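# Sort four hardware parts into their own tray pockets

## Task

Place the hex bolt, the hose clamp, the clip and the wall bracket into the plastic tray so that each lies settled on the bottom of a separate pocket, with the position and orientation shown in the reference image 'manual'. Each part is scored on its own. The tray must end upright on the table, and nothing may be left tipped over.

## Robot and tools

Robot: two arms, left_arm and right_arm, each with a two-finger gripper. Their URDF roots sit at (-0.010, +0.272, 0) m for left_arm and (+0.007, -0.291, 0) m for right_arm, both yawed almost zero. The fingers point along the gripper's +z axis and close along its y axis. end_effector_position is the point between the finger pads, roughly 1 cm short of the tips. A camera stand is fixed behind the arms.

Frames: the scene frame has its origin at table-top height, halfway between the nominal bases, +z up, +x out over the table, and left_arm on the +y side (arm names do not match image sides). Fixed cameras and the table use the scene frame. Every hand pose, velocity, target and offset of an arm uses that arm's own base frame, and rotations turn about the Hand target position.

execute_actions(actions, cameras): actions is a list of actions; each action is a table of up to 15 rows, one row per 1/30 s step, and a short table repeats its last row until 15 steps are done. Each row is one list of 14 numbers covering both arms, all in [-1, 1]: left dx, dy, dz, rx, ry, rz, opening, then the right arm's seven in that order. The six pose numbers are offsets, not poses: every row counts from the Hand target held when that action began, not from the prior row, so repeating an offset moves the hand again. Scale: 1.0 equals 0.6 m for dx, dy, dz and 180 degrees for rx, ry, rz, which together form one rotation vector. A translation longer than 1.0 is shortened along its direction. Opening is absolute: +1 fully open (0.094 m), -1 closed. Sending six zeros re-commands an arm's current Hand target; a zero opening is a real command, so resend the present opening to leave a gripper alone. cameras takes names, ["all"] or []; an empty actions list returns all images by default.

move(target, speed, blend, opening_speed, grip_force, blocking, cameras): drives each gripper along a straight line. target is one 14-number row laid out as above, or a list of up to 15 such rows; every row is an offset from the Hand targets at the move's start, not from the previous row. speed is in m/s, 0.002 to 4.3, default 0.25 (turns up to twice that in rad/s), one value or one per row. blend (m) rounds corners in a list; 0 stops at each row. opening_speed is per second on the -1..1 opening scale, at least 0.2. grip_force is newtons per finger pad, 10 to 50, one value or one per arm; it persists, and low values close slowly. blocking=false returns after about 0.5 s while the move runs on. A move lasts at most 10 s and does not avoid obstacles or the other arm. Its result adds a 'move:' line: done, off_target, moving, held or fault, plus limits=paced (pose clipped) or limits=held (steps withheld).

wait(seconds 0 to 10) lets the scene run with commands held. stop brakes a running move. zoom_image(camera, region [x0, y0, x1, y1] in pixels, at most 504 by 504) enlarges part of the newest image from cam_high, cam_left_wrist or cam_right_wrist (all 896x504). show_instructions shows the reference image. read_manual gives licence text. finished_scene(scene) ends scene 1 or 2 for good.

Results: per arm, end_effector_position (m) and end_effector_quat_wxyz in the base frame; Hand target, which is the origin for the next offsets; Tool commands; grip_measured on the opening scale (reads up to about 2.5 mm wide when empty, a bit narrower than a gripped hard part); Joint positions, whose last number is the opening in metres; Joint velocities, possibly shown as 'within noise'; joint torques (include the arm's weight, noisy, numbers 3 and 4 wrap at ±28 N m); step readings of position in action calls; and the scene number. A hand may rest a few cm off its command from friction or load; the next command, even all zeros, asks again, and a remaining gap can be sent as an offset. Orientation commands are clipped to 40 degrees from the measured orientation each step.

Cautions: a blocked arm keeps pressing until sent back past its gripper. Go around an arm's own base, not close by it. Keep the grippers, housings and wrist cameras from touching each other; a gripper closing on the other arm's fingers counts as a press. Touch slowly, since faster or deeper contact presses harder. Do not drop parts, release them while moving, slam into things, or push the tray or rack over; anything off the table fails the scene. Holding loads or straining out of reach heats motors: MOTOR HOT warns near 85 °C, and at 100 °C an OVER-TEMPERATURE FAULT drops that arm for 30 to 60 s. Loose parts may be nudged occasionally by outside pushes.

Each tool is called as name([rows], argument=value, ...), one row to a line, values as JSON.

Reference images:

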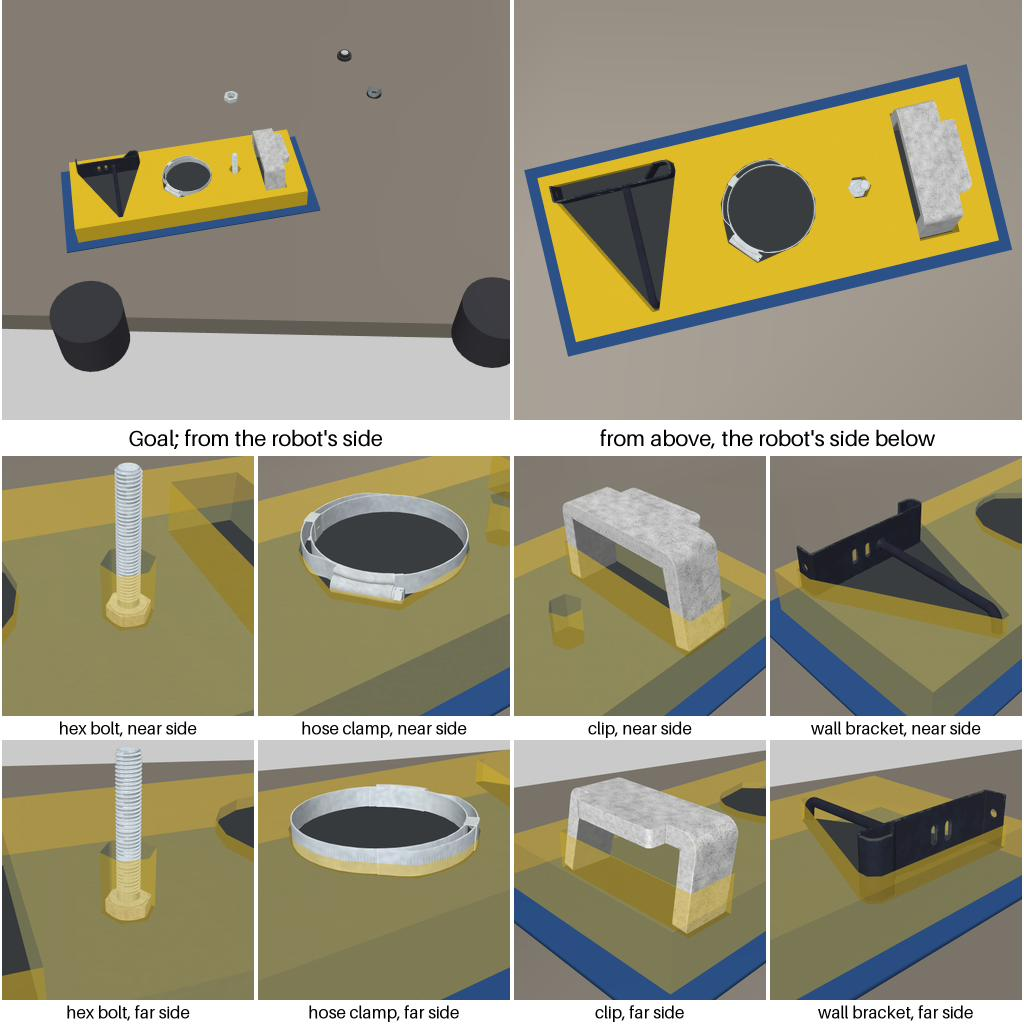

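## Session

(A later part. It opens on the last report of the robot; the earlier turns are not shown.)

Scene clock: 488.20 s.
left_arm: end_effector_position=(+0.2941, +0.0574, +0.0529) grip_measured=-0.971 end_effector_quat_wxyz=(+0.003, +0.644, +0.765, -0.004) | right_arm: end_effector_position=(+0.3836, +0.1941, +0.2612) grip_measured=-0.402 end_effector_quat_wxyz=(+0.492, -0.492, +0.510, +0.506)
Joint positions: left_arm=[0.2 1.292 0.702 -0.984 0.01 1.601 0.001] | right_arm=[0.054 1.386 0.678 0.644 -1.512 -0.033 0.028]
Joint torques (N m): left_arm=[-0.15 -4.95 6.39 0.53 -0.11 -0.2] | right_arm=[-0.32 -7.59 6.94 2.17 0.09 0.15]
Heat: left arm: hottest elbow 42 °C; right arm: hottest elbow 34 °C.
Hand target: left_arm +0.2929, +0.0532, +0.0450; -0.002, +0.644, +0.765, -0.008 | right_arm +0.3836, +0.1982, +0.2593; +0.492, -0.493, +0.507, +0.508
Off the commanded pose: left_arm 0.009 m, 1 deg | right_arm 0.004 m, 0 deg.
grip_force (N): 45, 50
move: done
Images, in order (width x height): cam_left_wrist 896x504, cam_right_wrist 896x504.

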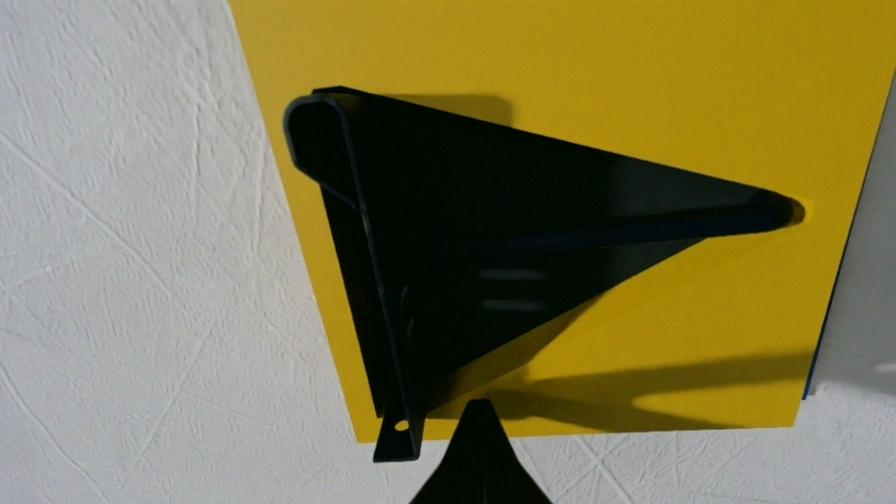

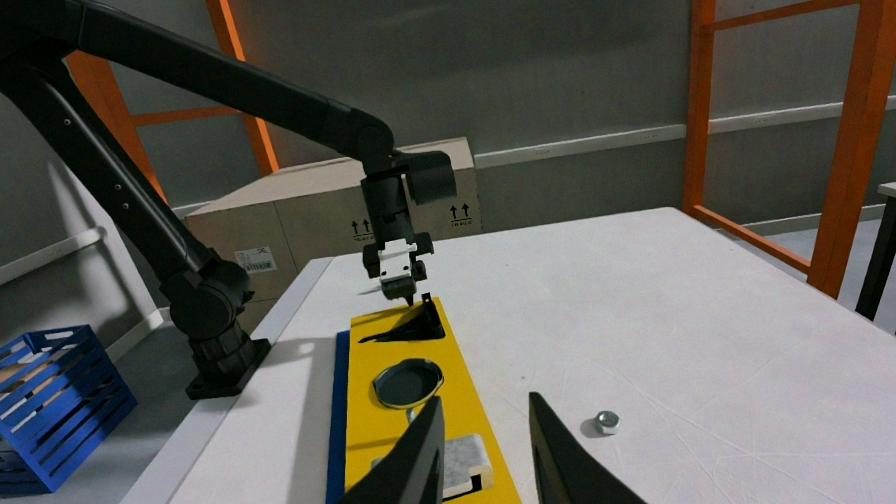

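Push +x.

move([
  [0.034,-0.003,0.004,0,0,0,-1,0,0,0,0,0,0,-0.4],
], speed=0.04, cameras=["cam_left_wrist","cam_right_wrist"])

zoom_image(camera="cam_right_wrist", region=[350, 260, 460, 350])

Scene clock: 489.37 s.
left_arm: end_effector_position=(+0.2950, +0.0527, +0.0445) grip_measured=-0.971 end_effector_quat_wxyz=(-0.007, +0.644, +0.765, -0.016) | right_arm: end_effector_position=(+0.3836, +0.1941, +0.2612) grip_measured=-0.402 end_effector_quat_wxyz=(+0.492, -0.492, +0.510, +0.506)
Joint positions: left_arm=[0.183 1.329 0.708 -0.983 0.009 1.583 0.001] | right_arm=[0.054 1.386 0.678 0.644 -1.512 -0.033 0.028]
Joint torques (N m): left_arm=[0.09 -4.72 9.76 0.4 -0.01 -0.16] | right_arm=[-0.26 -7.65 6.94 2.19 0.09 0.16]
Heat: left arm: hottest elbow 42 °C; right arm: hottest elbow 34 °C.
Hand target: left_arm +0.3132, +0.0514, +0.0474; -0.002, +0.644, +0.765, -0.008 | right_arm +0.3836, +0.1982, +0.2593; +0.492, -0.493, +0.507, +0.508
Off the commanded pose: left_arm 0.019 m, 1 deg | right_arm 0.004 m, 0 deg.
grip_force (N): 45, 50
move: off_target (left_arm)
Images, in order (width x height): cam_left_wrist 896x504, cam_right_wrist 896x504.

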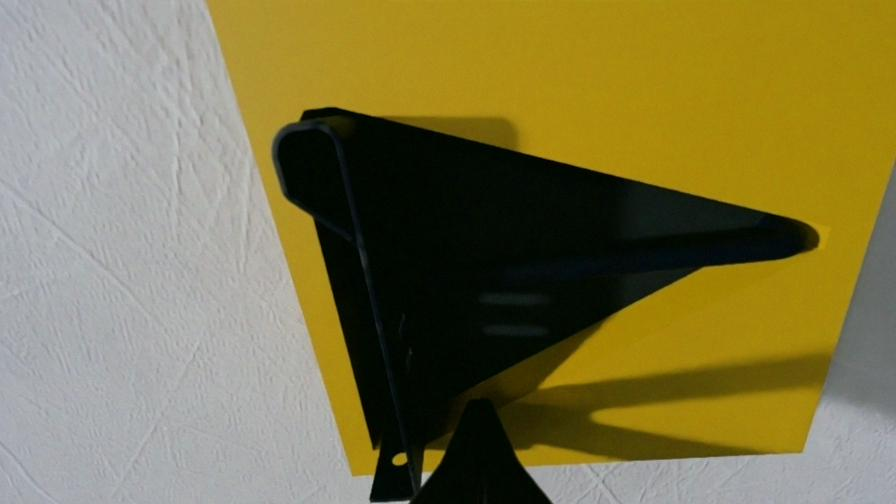

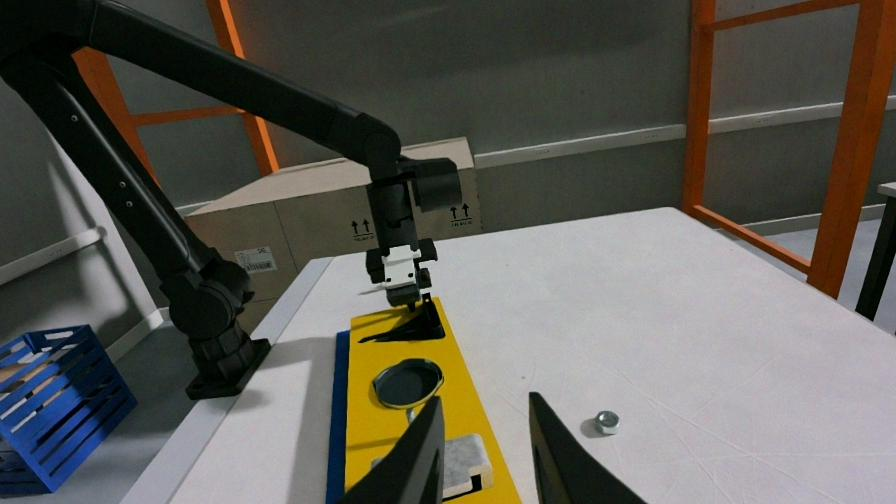

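Scaled by 4.582 from the camera's 896x504 image, which has a finer 1280x720 frame.

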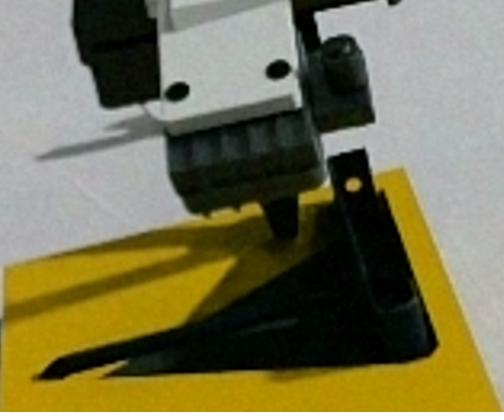

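move([
  [0.04,0,0.025,0,0,0,-1,0,0,0,0,0,0,-0.4],
], speed=0.08, cameras=["cam_right_wrist","cam_left_wrist"])

zoom_image(camera="cam_right_wrist", region=[340, 240, 480, 350])

Scene clock: 491.73 s.
left_arm: end_effector_position=(+0.3149, +0.0528, +0.0516) grip_measured=-0.971 end_effector_quat_wxyz=(-0.010, +0.643, +0.765, -0.018) | right_arm: end_effector_position=(+0.3836, +0.1941, +0.2612) grip_measured=-0.402 end_effector_quat_wxyz=(+0.492, -0.492, +0.510, +0.506)
Joint positions: left_arm=[0.172 1.374 0.773 -1.011 0.009 1.57 0.001] | right_arm=[0.054 1.386 0.678 0.644 -1.512 -0.033 0.028]
Joint torques (N m): left_arm=[0.09 -5.95 11.03 -0.16 0.01 -0.17] | right_arm=[-0.38 -7.53 6.95 2.17 0.09 0.15]
Heat: left arm: hottest elbow 42 °C; right arm: hottest elbow 34 °C.
Hand target: left_arm +0.3372, +0.0514, +0.0623; -0.002, +0.644, +0.765, -0.008 | right_arm +0.3836, +0.1982, +0.2593; +0.492, -0.493, +0.507, +0.508
Off the commanded pose: left_arm 0.025 m, 2 deg | right_arm 0.004 m, 0 deg.
grip_force (N): 45, 50
move: off_target (left_arm)
Images, in order (width x height): cam_left_wrist 896x504, cam_right_wrist 896x504.

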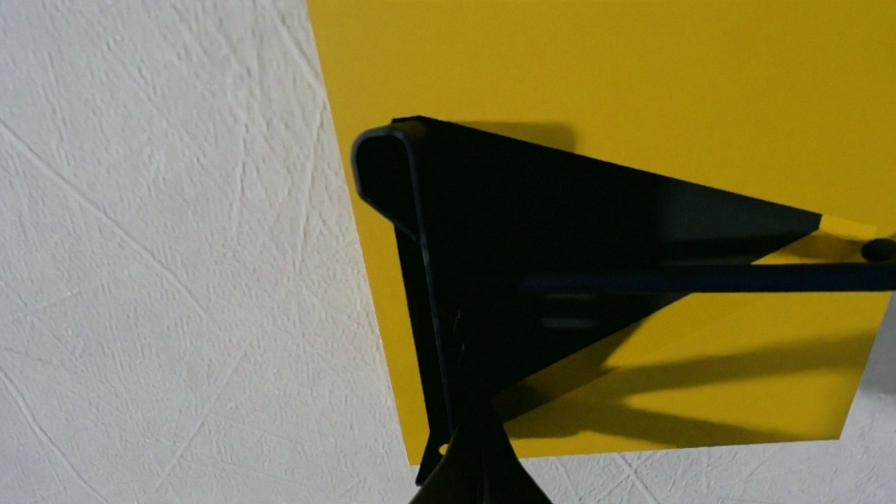

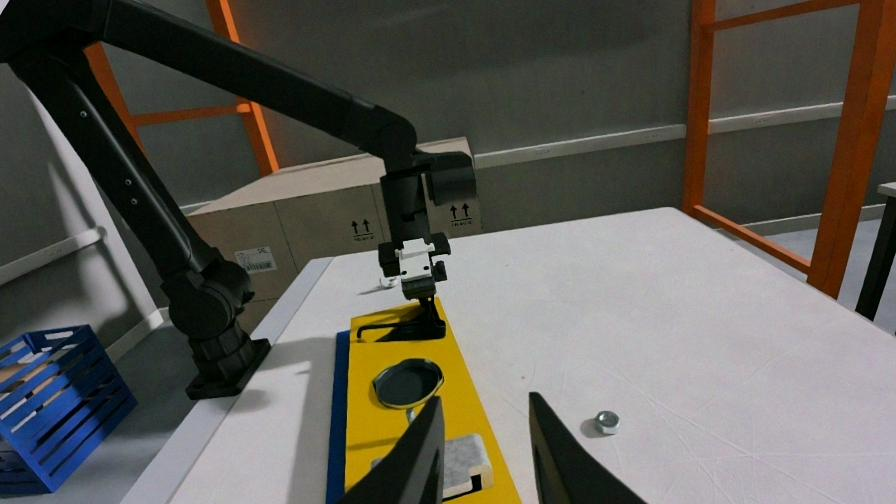

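Scaled by 3.600 from the camera's 896x504 image, which has a finer 1280x720 frame.

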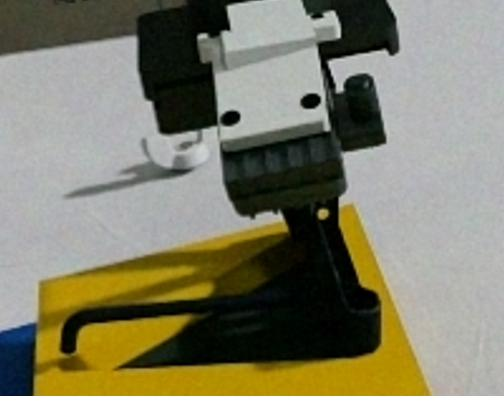

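move([
  [-0.045,0.03,0.12,0,0,0,-1,0,0,0,0,0,0,-0.4],
], speed=0.12, cameras=["all"])

zoom_image(camera="cam_right_wrist", region=[340, 240, 480, 350])

zoom_image(camera="cam_left_wrist", region=[300, 100, 804, 504])

Scene clock: 494.83 s.
left_arm: end_effector_position=(+0.2957, +0.0616, +0.1157) grip_measured=-0.971 end_effector_quat_wxyz=(-0.014, +0.643, +0.765, -0.024) | right_arm: end_effector_position=(+0.3836, +0.1941, +0.2612) grip_measured=-0.402 end_effector_quat_wxyz=(+0.492, -0.492, +0.510, +0.506)
Joint positions: left_arm=[0.211 1.241 0.845 -1.23 0.007 1.609 0.001] | right_arm=[0.054 1.386 0.678 0.644 -1.512 -0.033 0.028]
Joint torques (N m): left_arm=[2.37 -6.65 11.56 -0.49 -0.03 0.07] | right_arm=[-0.32 -7.53 6.95 2.18 0.08 0.16]
Heat: left arm: hottest elbow 43 °C; right arm: hottest elbow 34 °C.
Hand target: left_arm +0.3102, +0.0694, +0.1344; -0.002, +0.644, +0.765, -0.008 | right_arm +0.3836, +0.1982, +0.2593; +0.492, -0.493, +0.507, +0.508
Off the commanded pose: left_arm 0.025 m, 2 deg | right_arm 0.004 m, 0 deg.
grip_force (N): 45, 50
move: off_target (left_arm)

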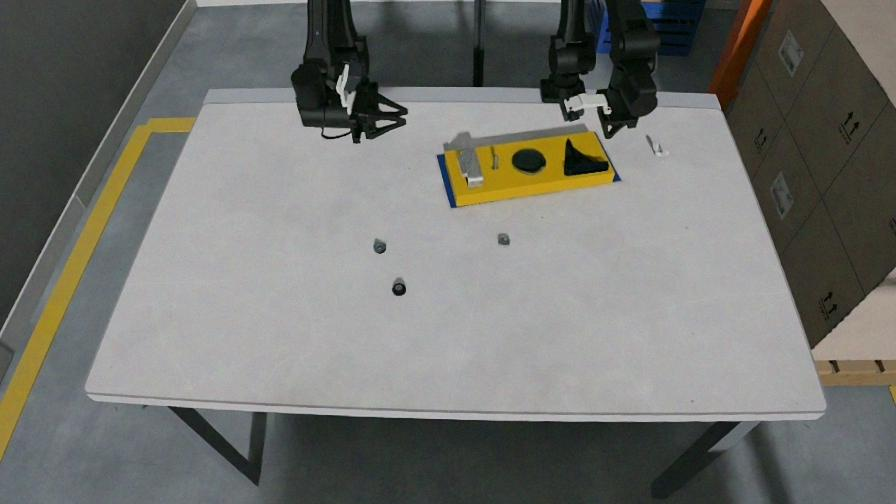

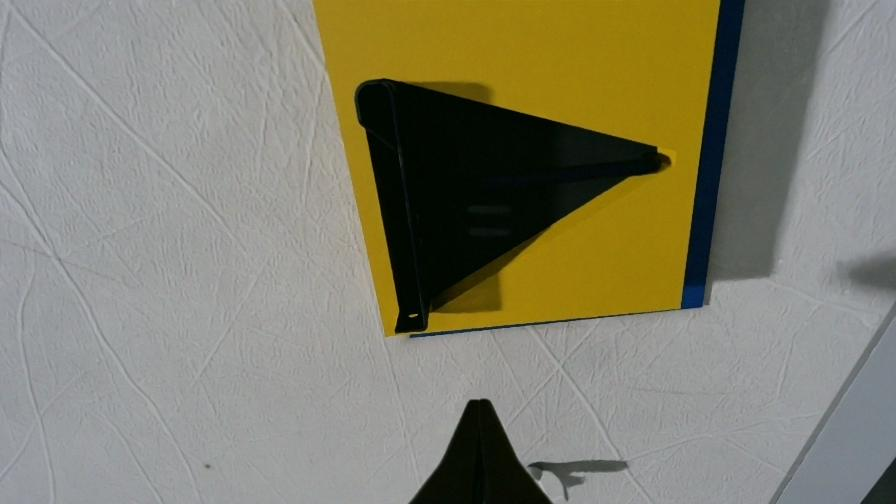

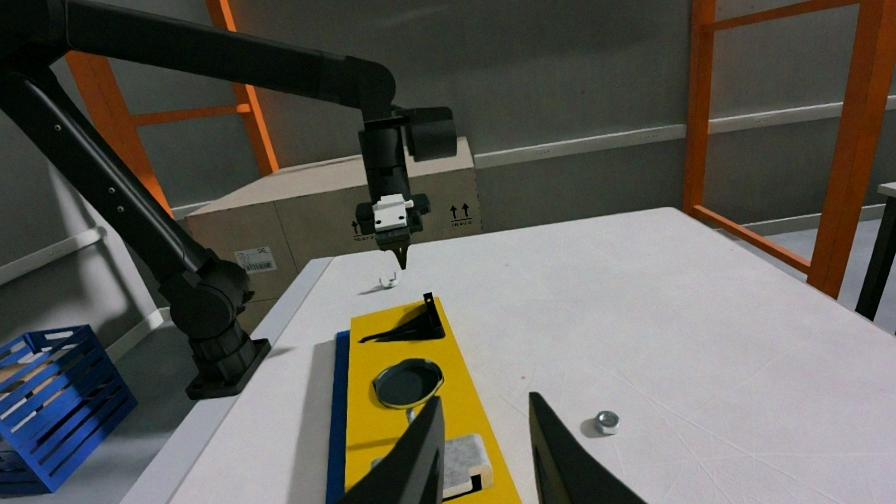

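Scaled by 3.600 from the camera's 896x504 image, which has a finer 1280x720 frame.

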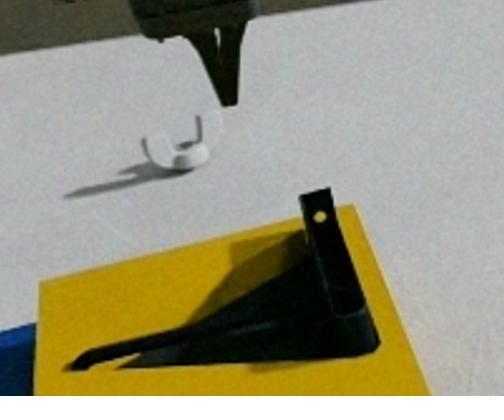

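Scaled by 1.000.

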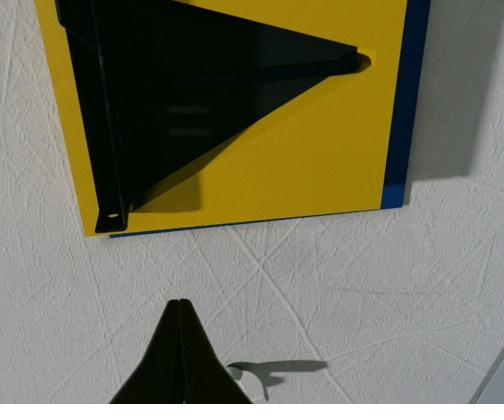

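move([
  [0.055,0,-0.05,0,0,0,-1,0,0,0,0,0,0,-0.4],
  [0.045,0,-0.08,0,0,0,-1,0,0,0,0,0,0,-0.4],
], speed=0.1, cameras=["cam_right_wrist","cam_left_wrist"])

zoom_image(camera="cam_right_wrist", region=[340, 240, 480, 350])

Scene clock: 498.33 s.
left_arm: end_effector_position=(+0.3328, +0.0696, +0.0916) grip_measured=-0.971 end_effector_quat_wxyz=(-0.001, +0.644, +0.765, -0.007) | right_arm: end_effector_position=(+0.3836, +0.1941, +0.2612) grip_measured=-0.402 end_effector_quat_wxyz=(+0.492, -0.492, +0.510, +0.506)
Joint positions: left_arm=[0.211 1.347 0.87 -1.107 0.007 1.61 0.001] | right_arm=[0.054 1.386 0.678 0.644 -1.512 -0.033 0.028]
Joint torques (N m): left_arm=[0.73 -6.12 7.72 0.62 0 -0.08] | right_arm=[-0.26 -7.53 6.94 2.18 0.09 0.16]
Heat: left arm: hottest elbow 43 °C; right arm: hottest elbow 34 °C.
Hand target: left_arm +0.3373, +0.0694, +0.0863; -0.002, +0.644, +0.765, -0.008 | right_arm +0.3836, +0.1982, +0.2593; +0.492, -0.493, +0.507, +0.508
Off the commanded pose: left_arm 0.007 m, 0 deg | right_arm 0.004 m, 0 deg.
grip_force (N): 45, 50
move: done
Images, in order (width x height): cam_left_wrist 896x504, cam_right_wrist 896x504.

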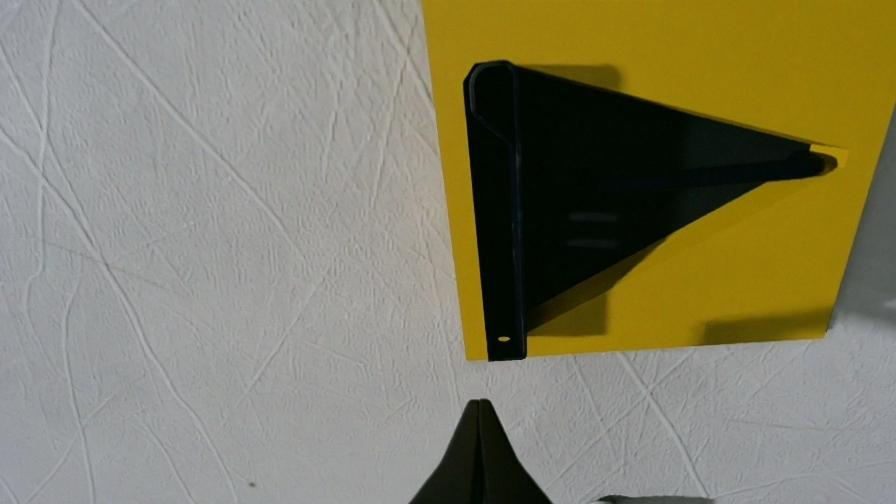

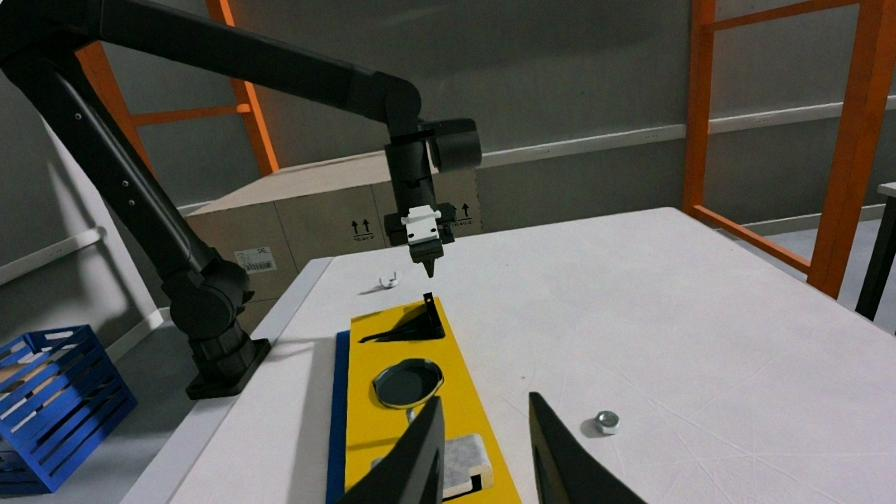

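Scaled by 3.600 from the camera's 896x504 image, which has a finer 1280x720 frame.

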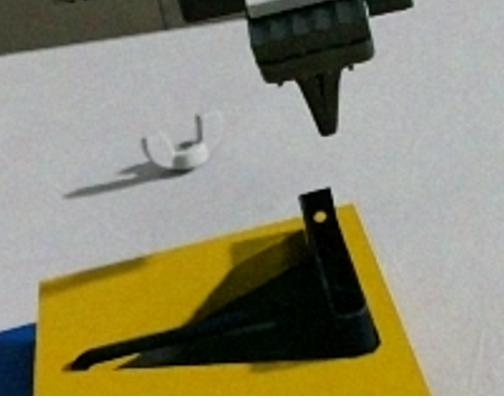

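move([
  [-0.025,-0.027,0,0,0,0,-1,0,0,0,0,0,0,-0.4],
  [-0.025,-0.027,-0.075,0,0,0,-1,0,0,0,0,0,0,-0.4],
], speed=0.06, cameras=["cam_right_wrist","cam_left_wrist"])

zoom_image(camera="cam_right_wrist", region=[340, 240, 480, 350])

Scene clock: 501.17 s.
left_arm: end_effector_position=(+0.3247, +0.0582, +0.0512) grip_measured=-0.971 end_effector_quat_wxyz=(+0.003, +0.645, +0.764, -0.002) | right_arm: end_effector_position=(+0.3836, +0.1941, +0.2612) grip_measured=-0.402 end_effector_quat_wxyz=(+0.492, -0.492, +0.510, +0.506)
Joint positions: left_arm=[0.183 1.374 0.773 -0.968 0.007 1.584 0.001] | right_arm=[0.054 1.386 0.678 0.644 -1.512 -0.033 0.028]
Joint torques (N m): left_arm=[-0.03 -6.18 6.17 0.58 -0.02 -0.21] | right_arm=[-0.32 -7.59 6.97 2.17 0.09 0.15]
Heat: left arm: hottest elbow 42 °C; right arm: hottest elbow 34 °C.
Hand target: left_arm +0.3223, +0.0532, +0.0414; -0.002, +0.644, +0.765, -0.008 | right_arm +0.3836, +0.1982, +0.2593; +0.492, -0.493, +0.507, +0.508
Off the commanded pose: left_arm 0.011 m, 1 deg | right_arm 0.004 m, 0 deg.
grip_force (N): 45, 50
move: off_target (left_arm)
Images, in order (width x height): cam_left_wrist 896x504, cam_right_wrist 896x504.

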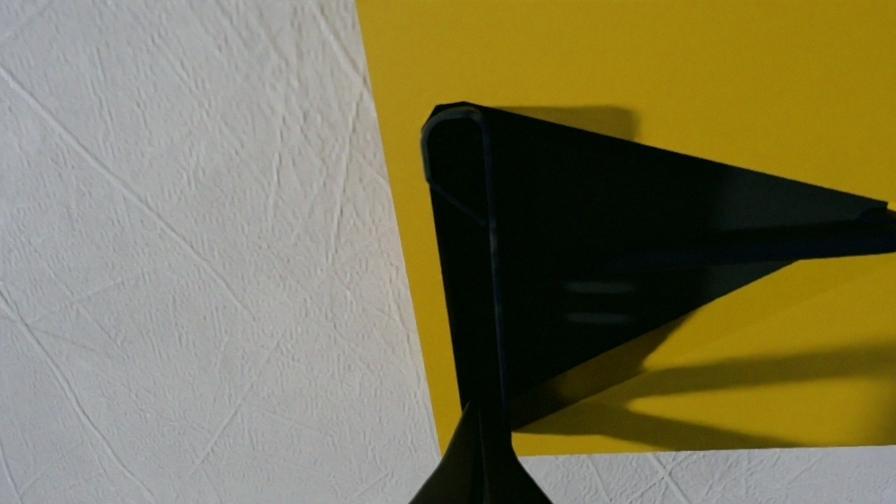

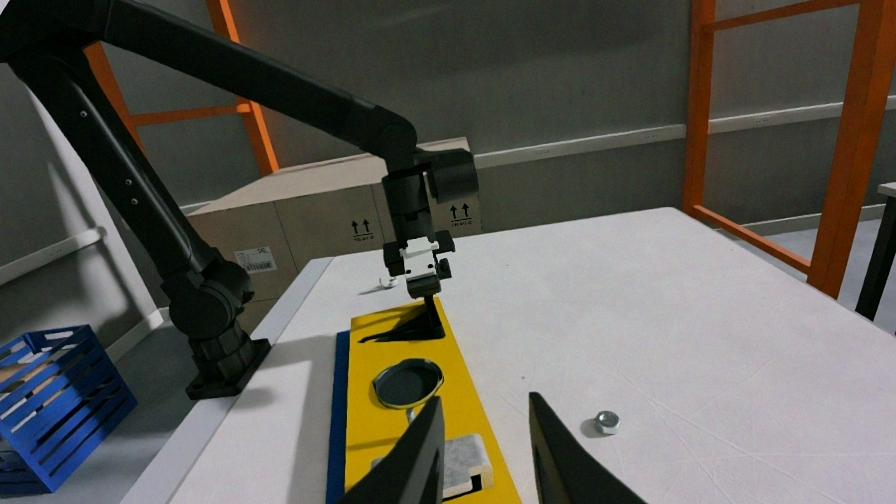

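Scaled by 3.600 from the camera's 896x504 image, which has a finer 1280x720 frame.

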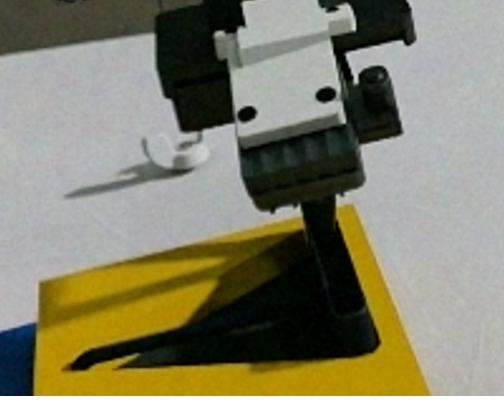

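move([
  [-0.005,0,-0.03,0,0,0,-1,0,0,0,0,0,0,-0.4],
], speed=0.05)

move([
  [-0.005,0.01,0.15,0,0,0,-1,0,0,0,0,0,0,-0.4],
], speed=0.1, cameras=["cam_right_wrist","cam_left_wrist"])

zoom_image(camera="cam_right_wrist", region=[340, 240, 480, 350])

Scene clock: 502.33 s.
left_arm: end_effector_position=(+0.3262, +0.0565, +0.0382) grip_measured=-0.971 end_effector_quat_wxyz=(+0.009, +0.646, +0.763, +0.003) | right_arm: end_effector_position=(+0.3836, +0.1941, +0.2612) grip_measured=-0.402 end_effector_quat_wxyz=(+0.492, -0.492, +0.510, +0.506)
Joint positions: left_arm=[0.178 1.392 0.749 -0.911 0.011 1.583 0.001] | right_arm=[0.054 1.386 0.678 0.644 -1.512 -0.033 0.028]
Joint torques (N m): left_arm=[0.5 -5.42 5.49 0.73 -0.07 -0.16] | right_arm=[-0.32 -7.53 6.94 2.18 0.09 0.15]
Heat: left arm: hottest elbow 42 °C; right arm: hottest elbow 34 °C.
Hand target: left_arm +0.3193, +0.0532, +0.0233; -0.002, +0.644, +0.765, -0.008 | right_arm +0.3836, +0.1982, +0.2593; +0.492, -0.493, +0.507, +0.508
Off the commanded pose: left_arm 0.017 m, 2 deg | right_arm 0.004 m, 0 deg.
grip_force (N): 45, 50
move: off_target (left_arm)

Scene clock: 503.90 s.
left_arm: end_effector_position=(+0.3010, +0.0522, +0.0957) grip_measured=-0.971 end_effector_quat_wxyz=(-0.014, +0.646, +0.763, -0.024) | right_arm: end_effector_position=(+0.3836, +0.1941, +0.2612) grip_measured=-0.402 end_effector_quat_wxyz=(+0.492, -0.492, +0.510, +0.506)
Joint positions: left_arm=[0.178 1.275 0.816 -1.166 0.009 1.583 0.001] | right_arm=[0.054 1.386 0.678 0.644 -1.512 -0.033 0.028]
Joint torques (N m): left_arm=[2.2 -6.83 11.18 -0.53 -0.09 0] | right_arm=[-0.32 -7.53 6.95 2.18 0.09 0.16]
Heat: left arm: hottest elbow 42 °C; right arm: hottest elbow 34 °C.
Hand target: left_arm +0.3163, +0.0592, +0.1134; -0.002, +0.644, +0.765, -0.008 | right_arm +0.3836, +0.1982, +0.2593; +0.492, -0.493, +0.507, +0.508
Off the commanded pose: left_arm 0.024 m, 2 deg | right_arm 0.004 m, 0 deg.
grip_force (N): 45, 50
move: off_target (left_arm)
Images, in order (width x height): cam_left_wrist 896x504, cam_right_wrist 896x504.

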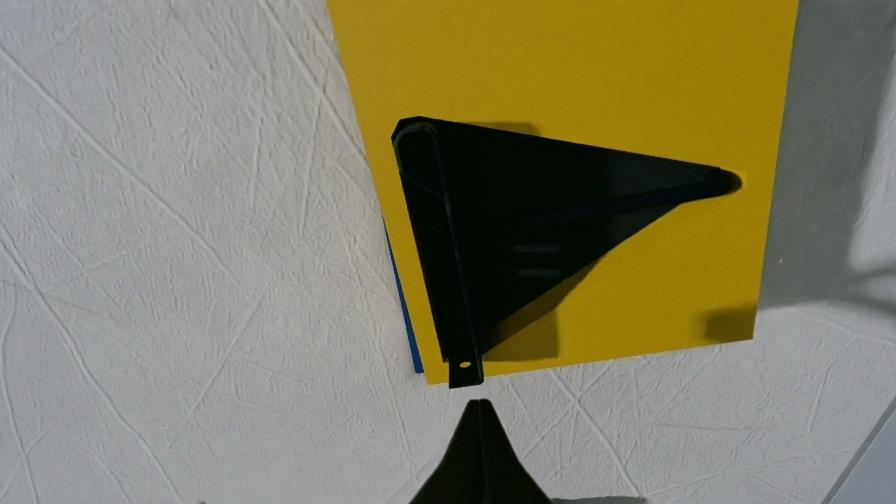

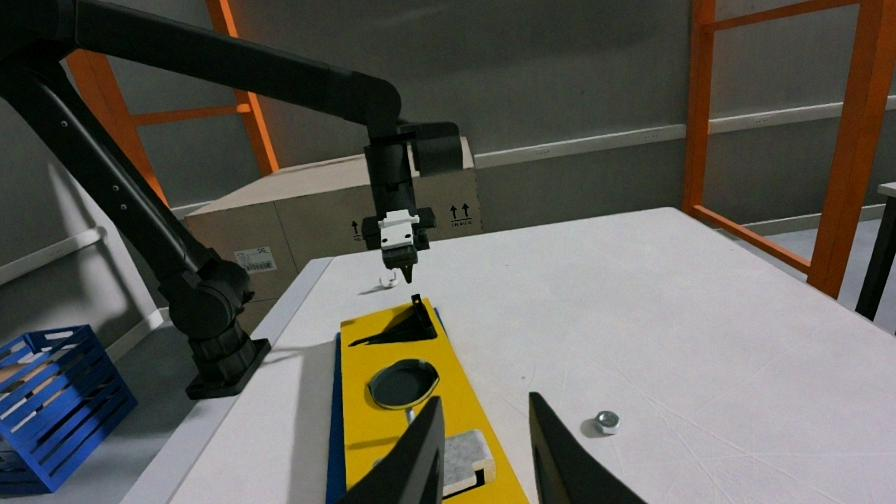

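Scaled by 3.600 from the camera's 896x504 image, which has a finer 1280x720 frame.

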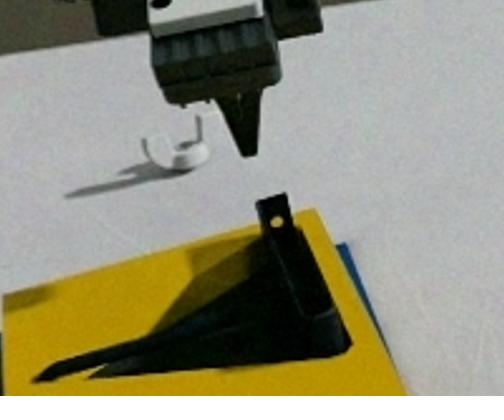

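finished_scene(scene=1)

The scene is finished: the task was done.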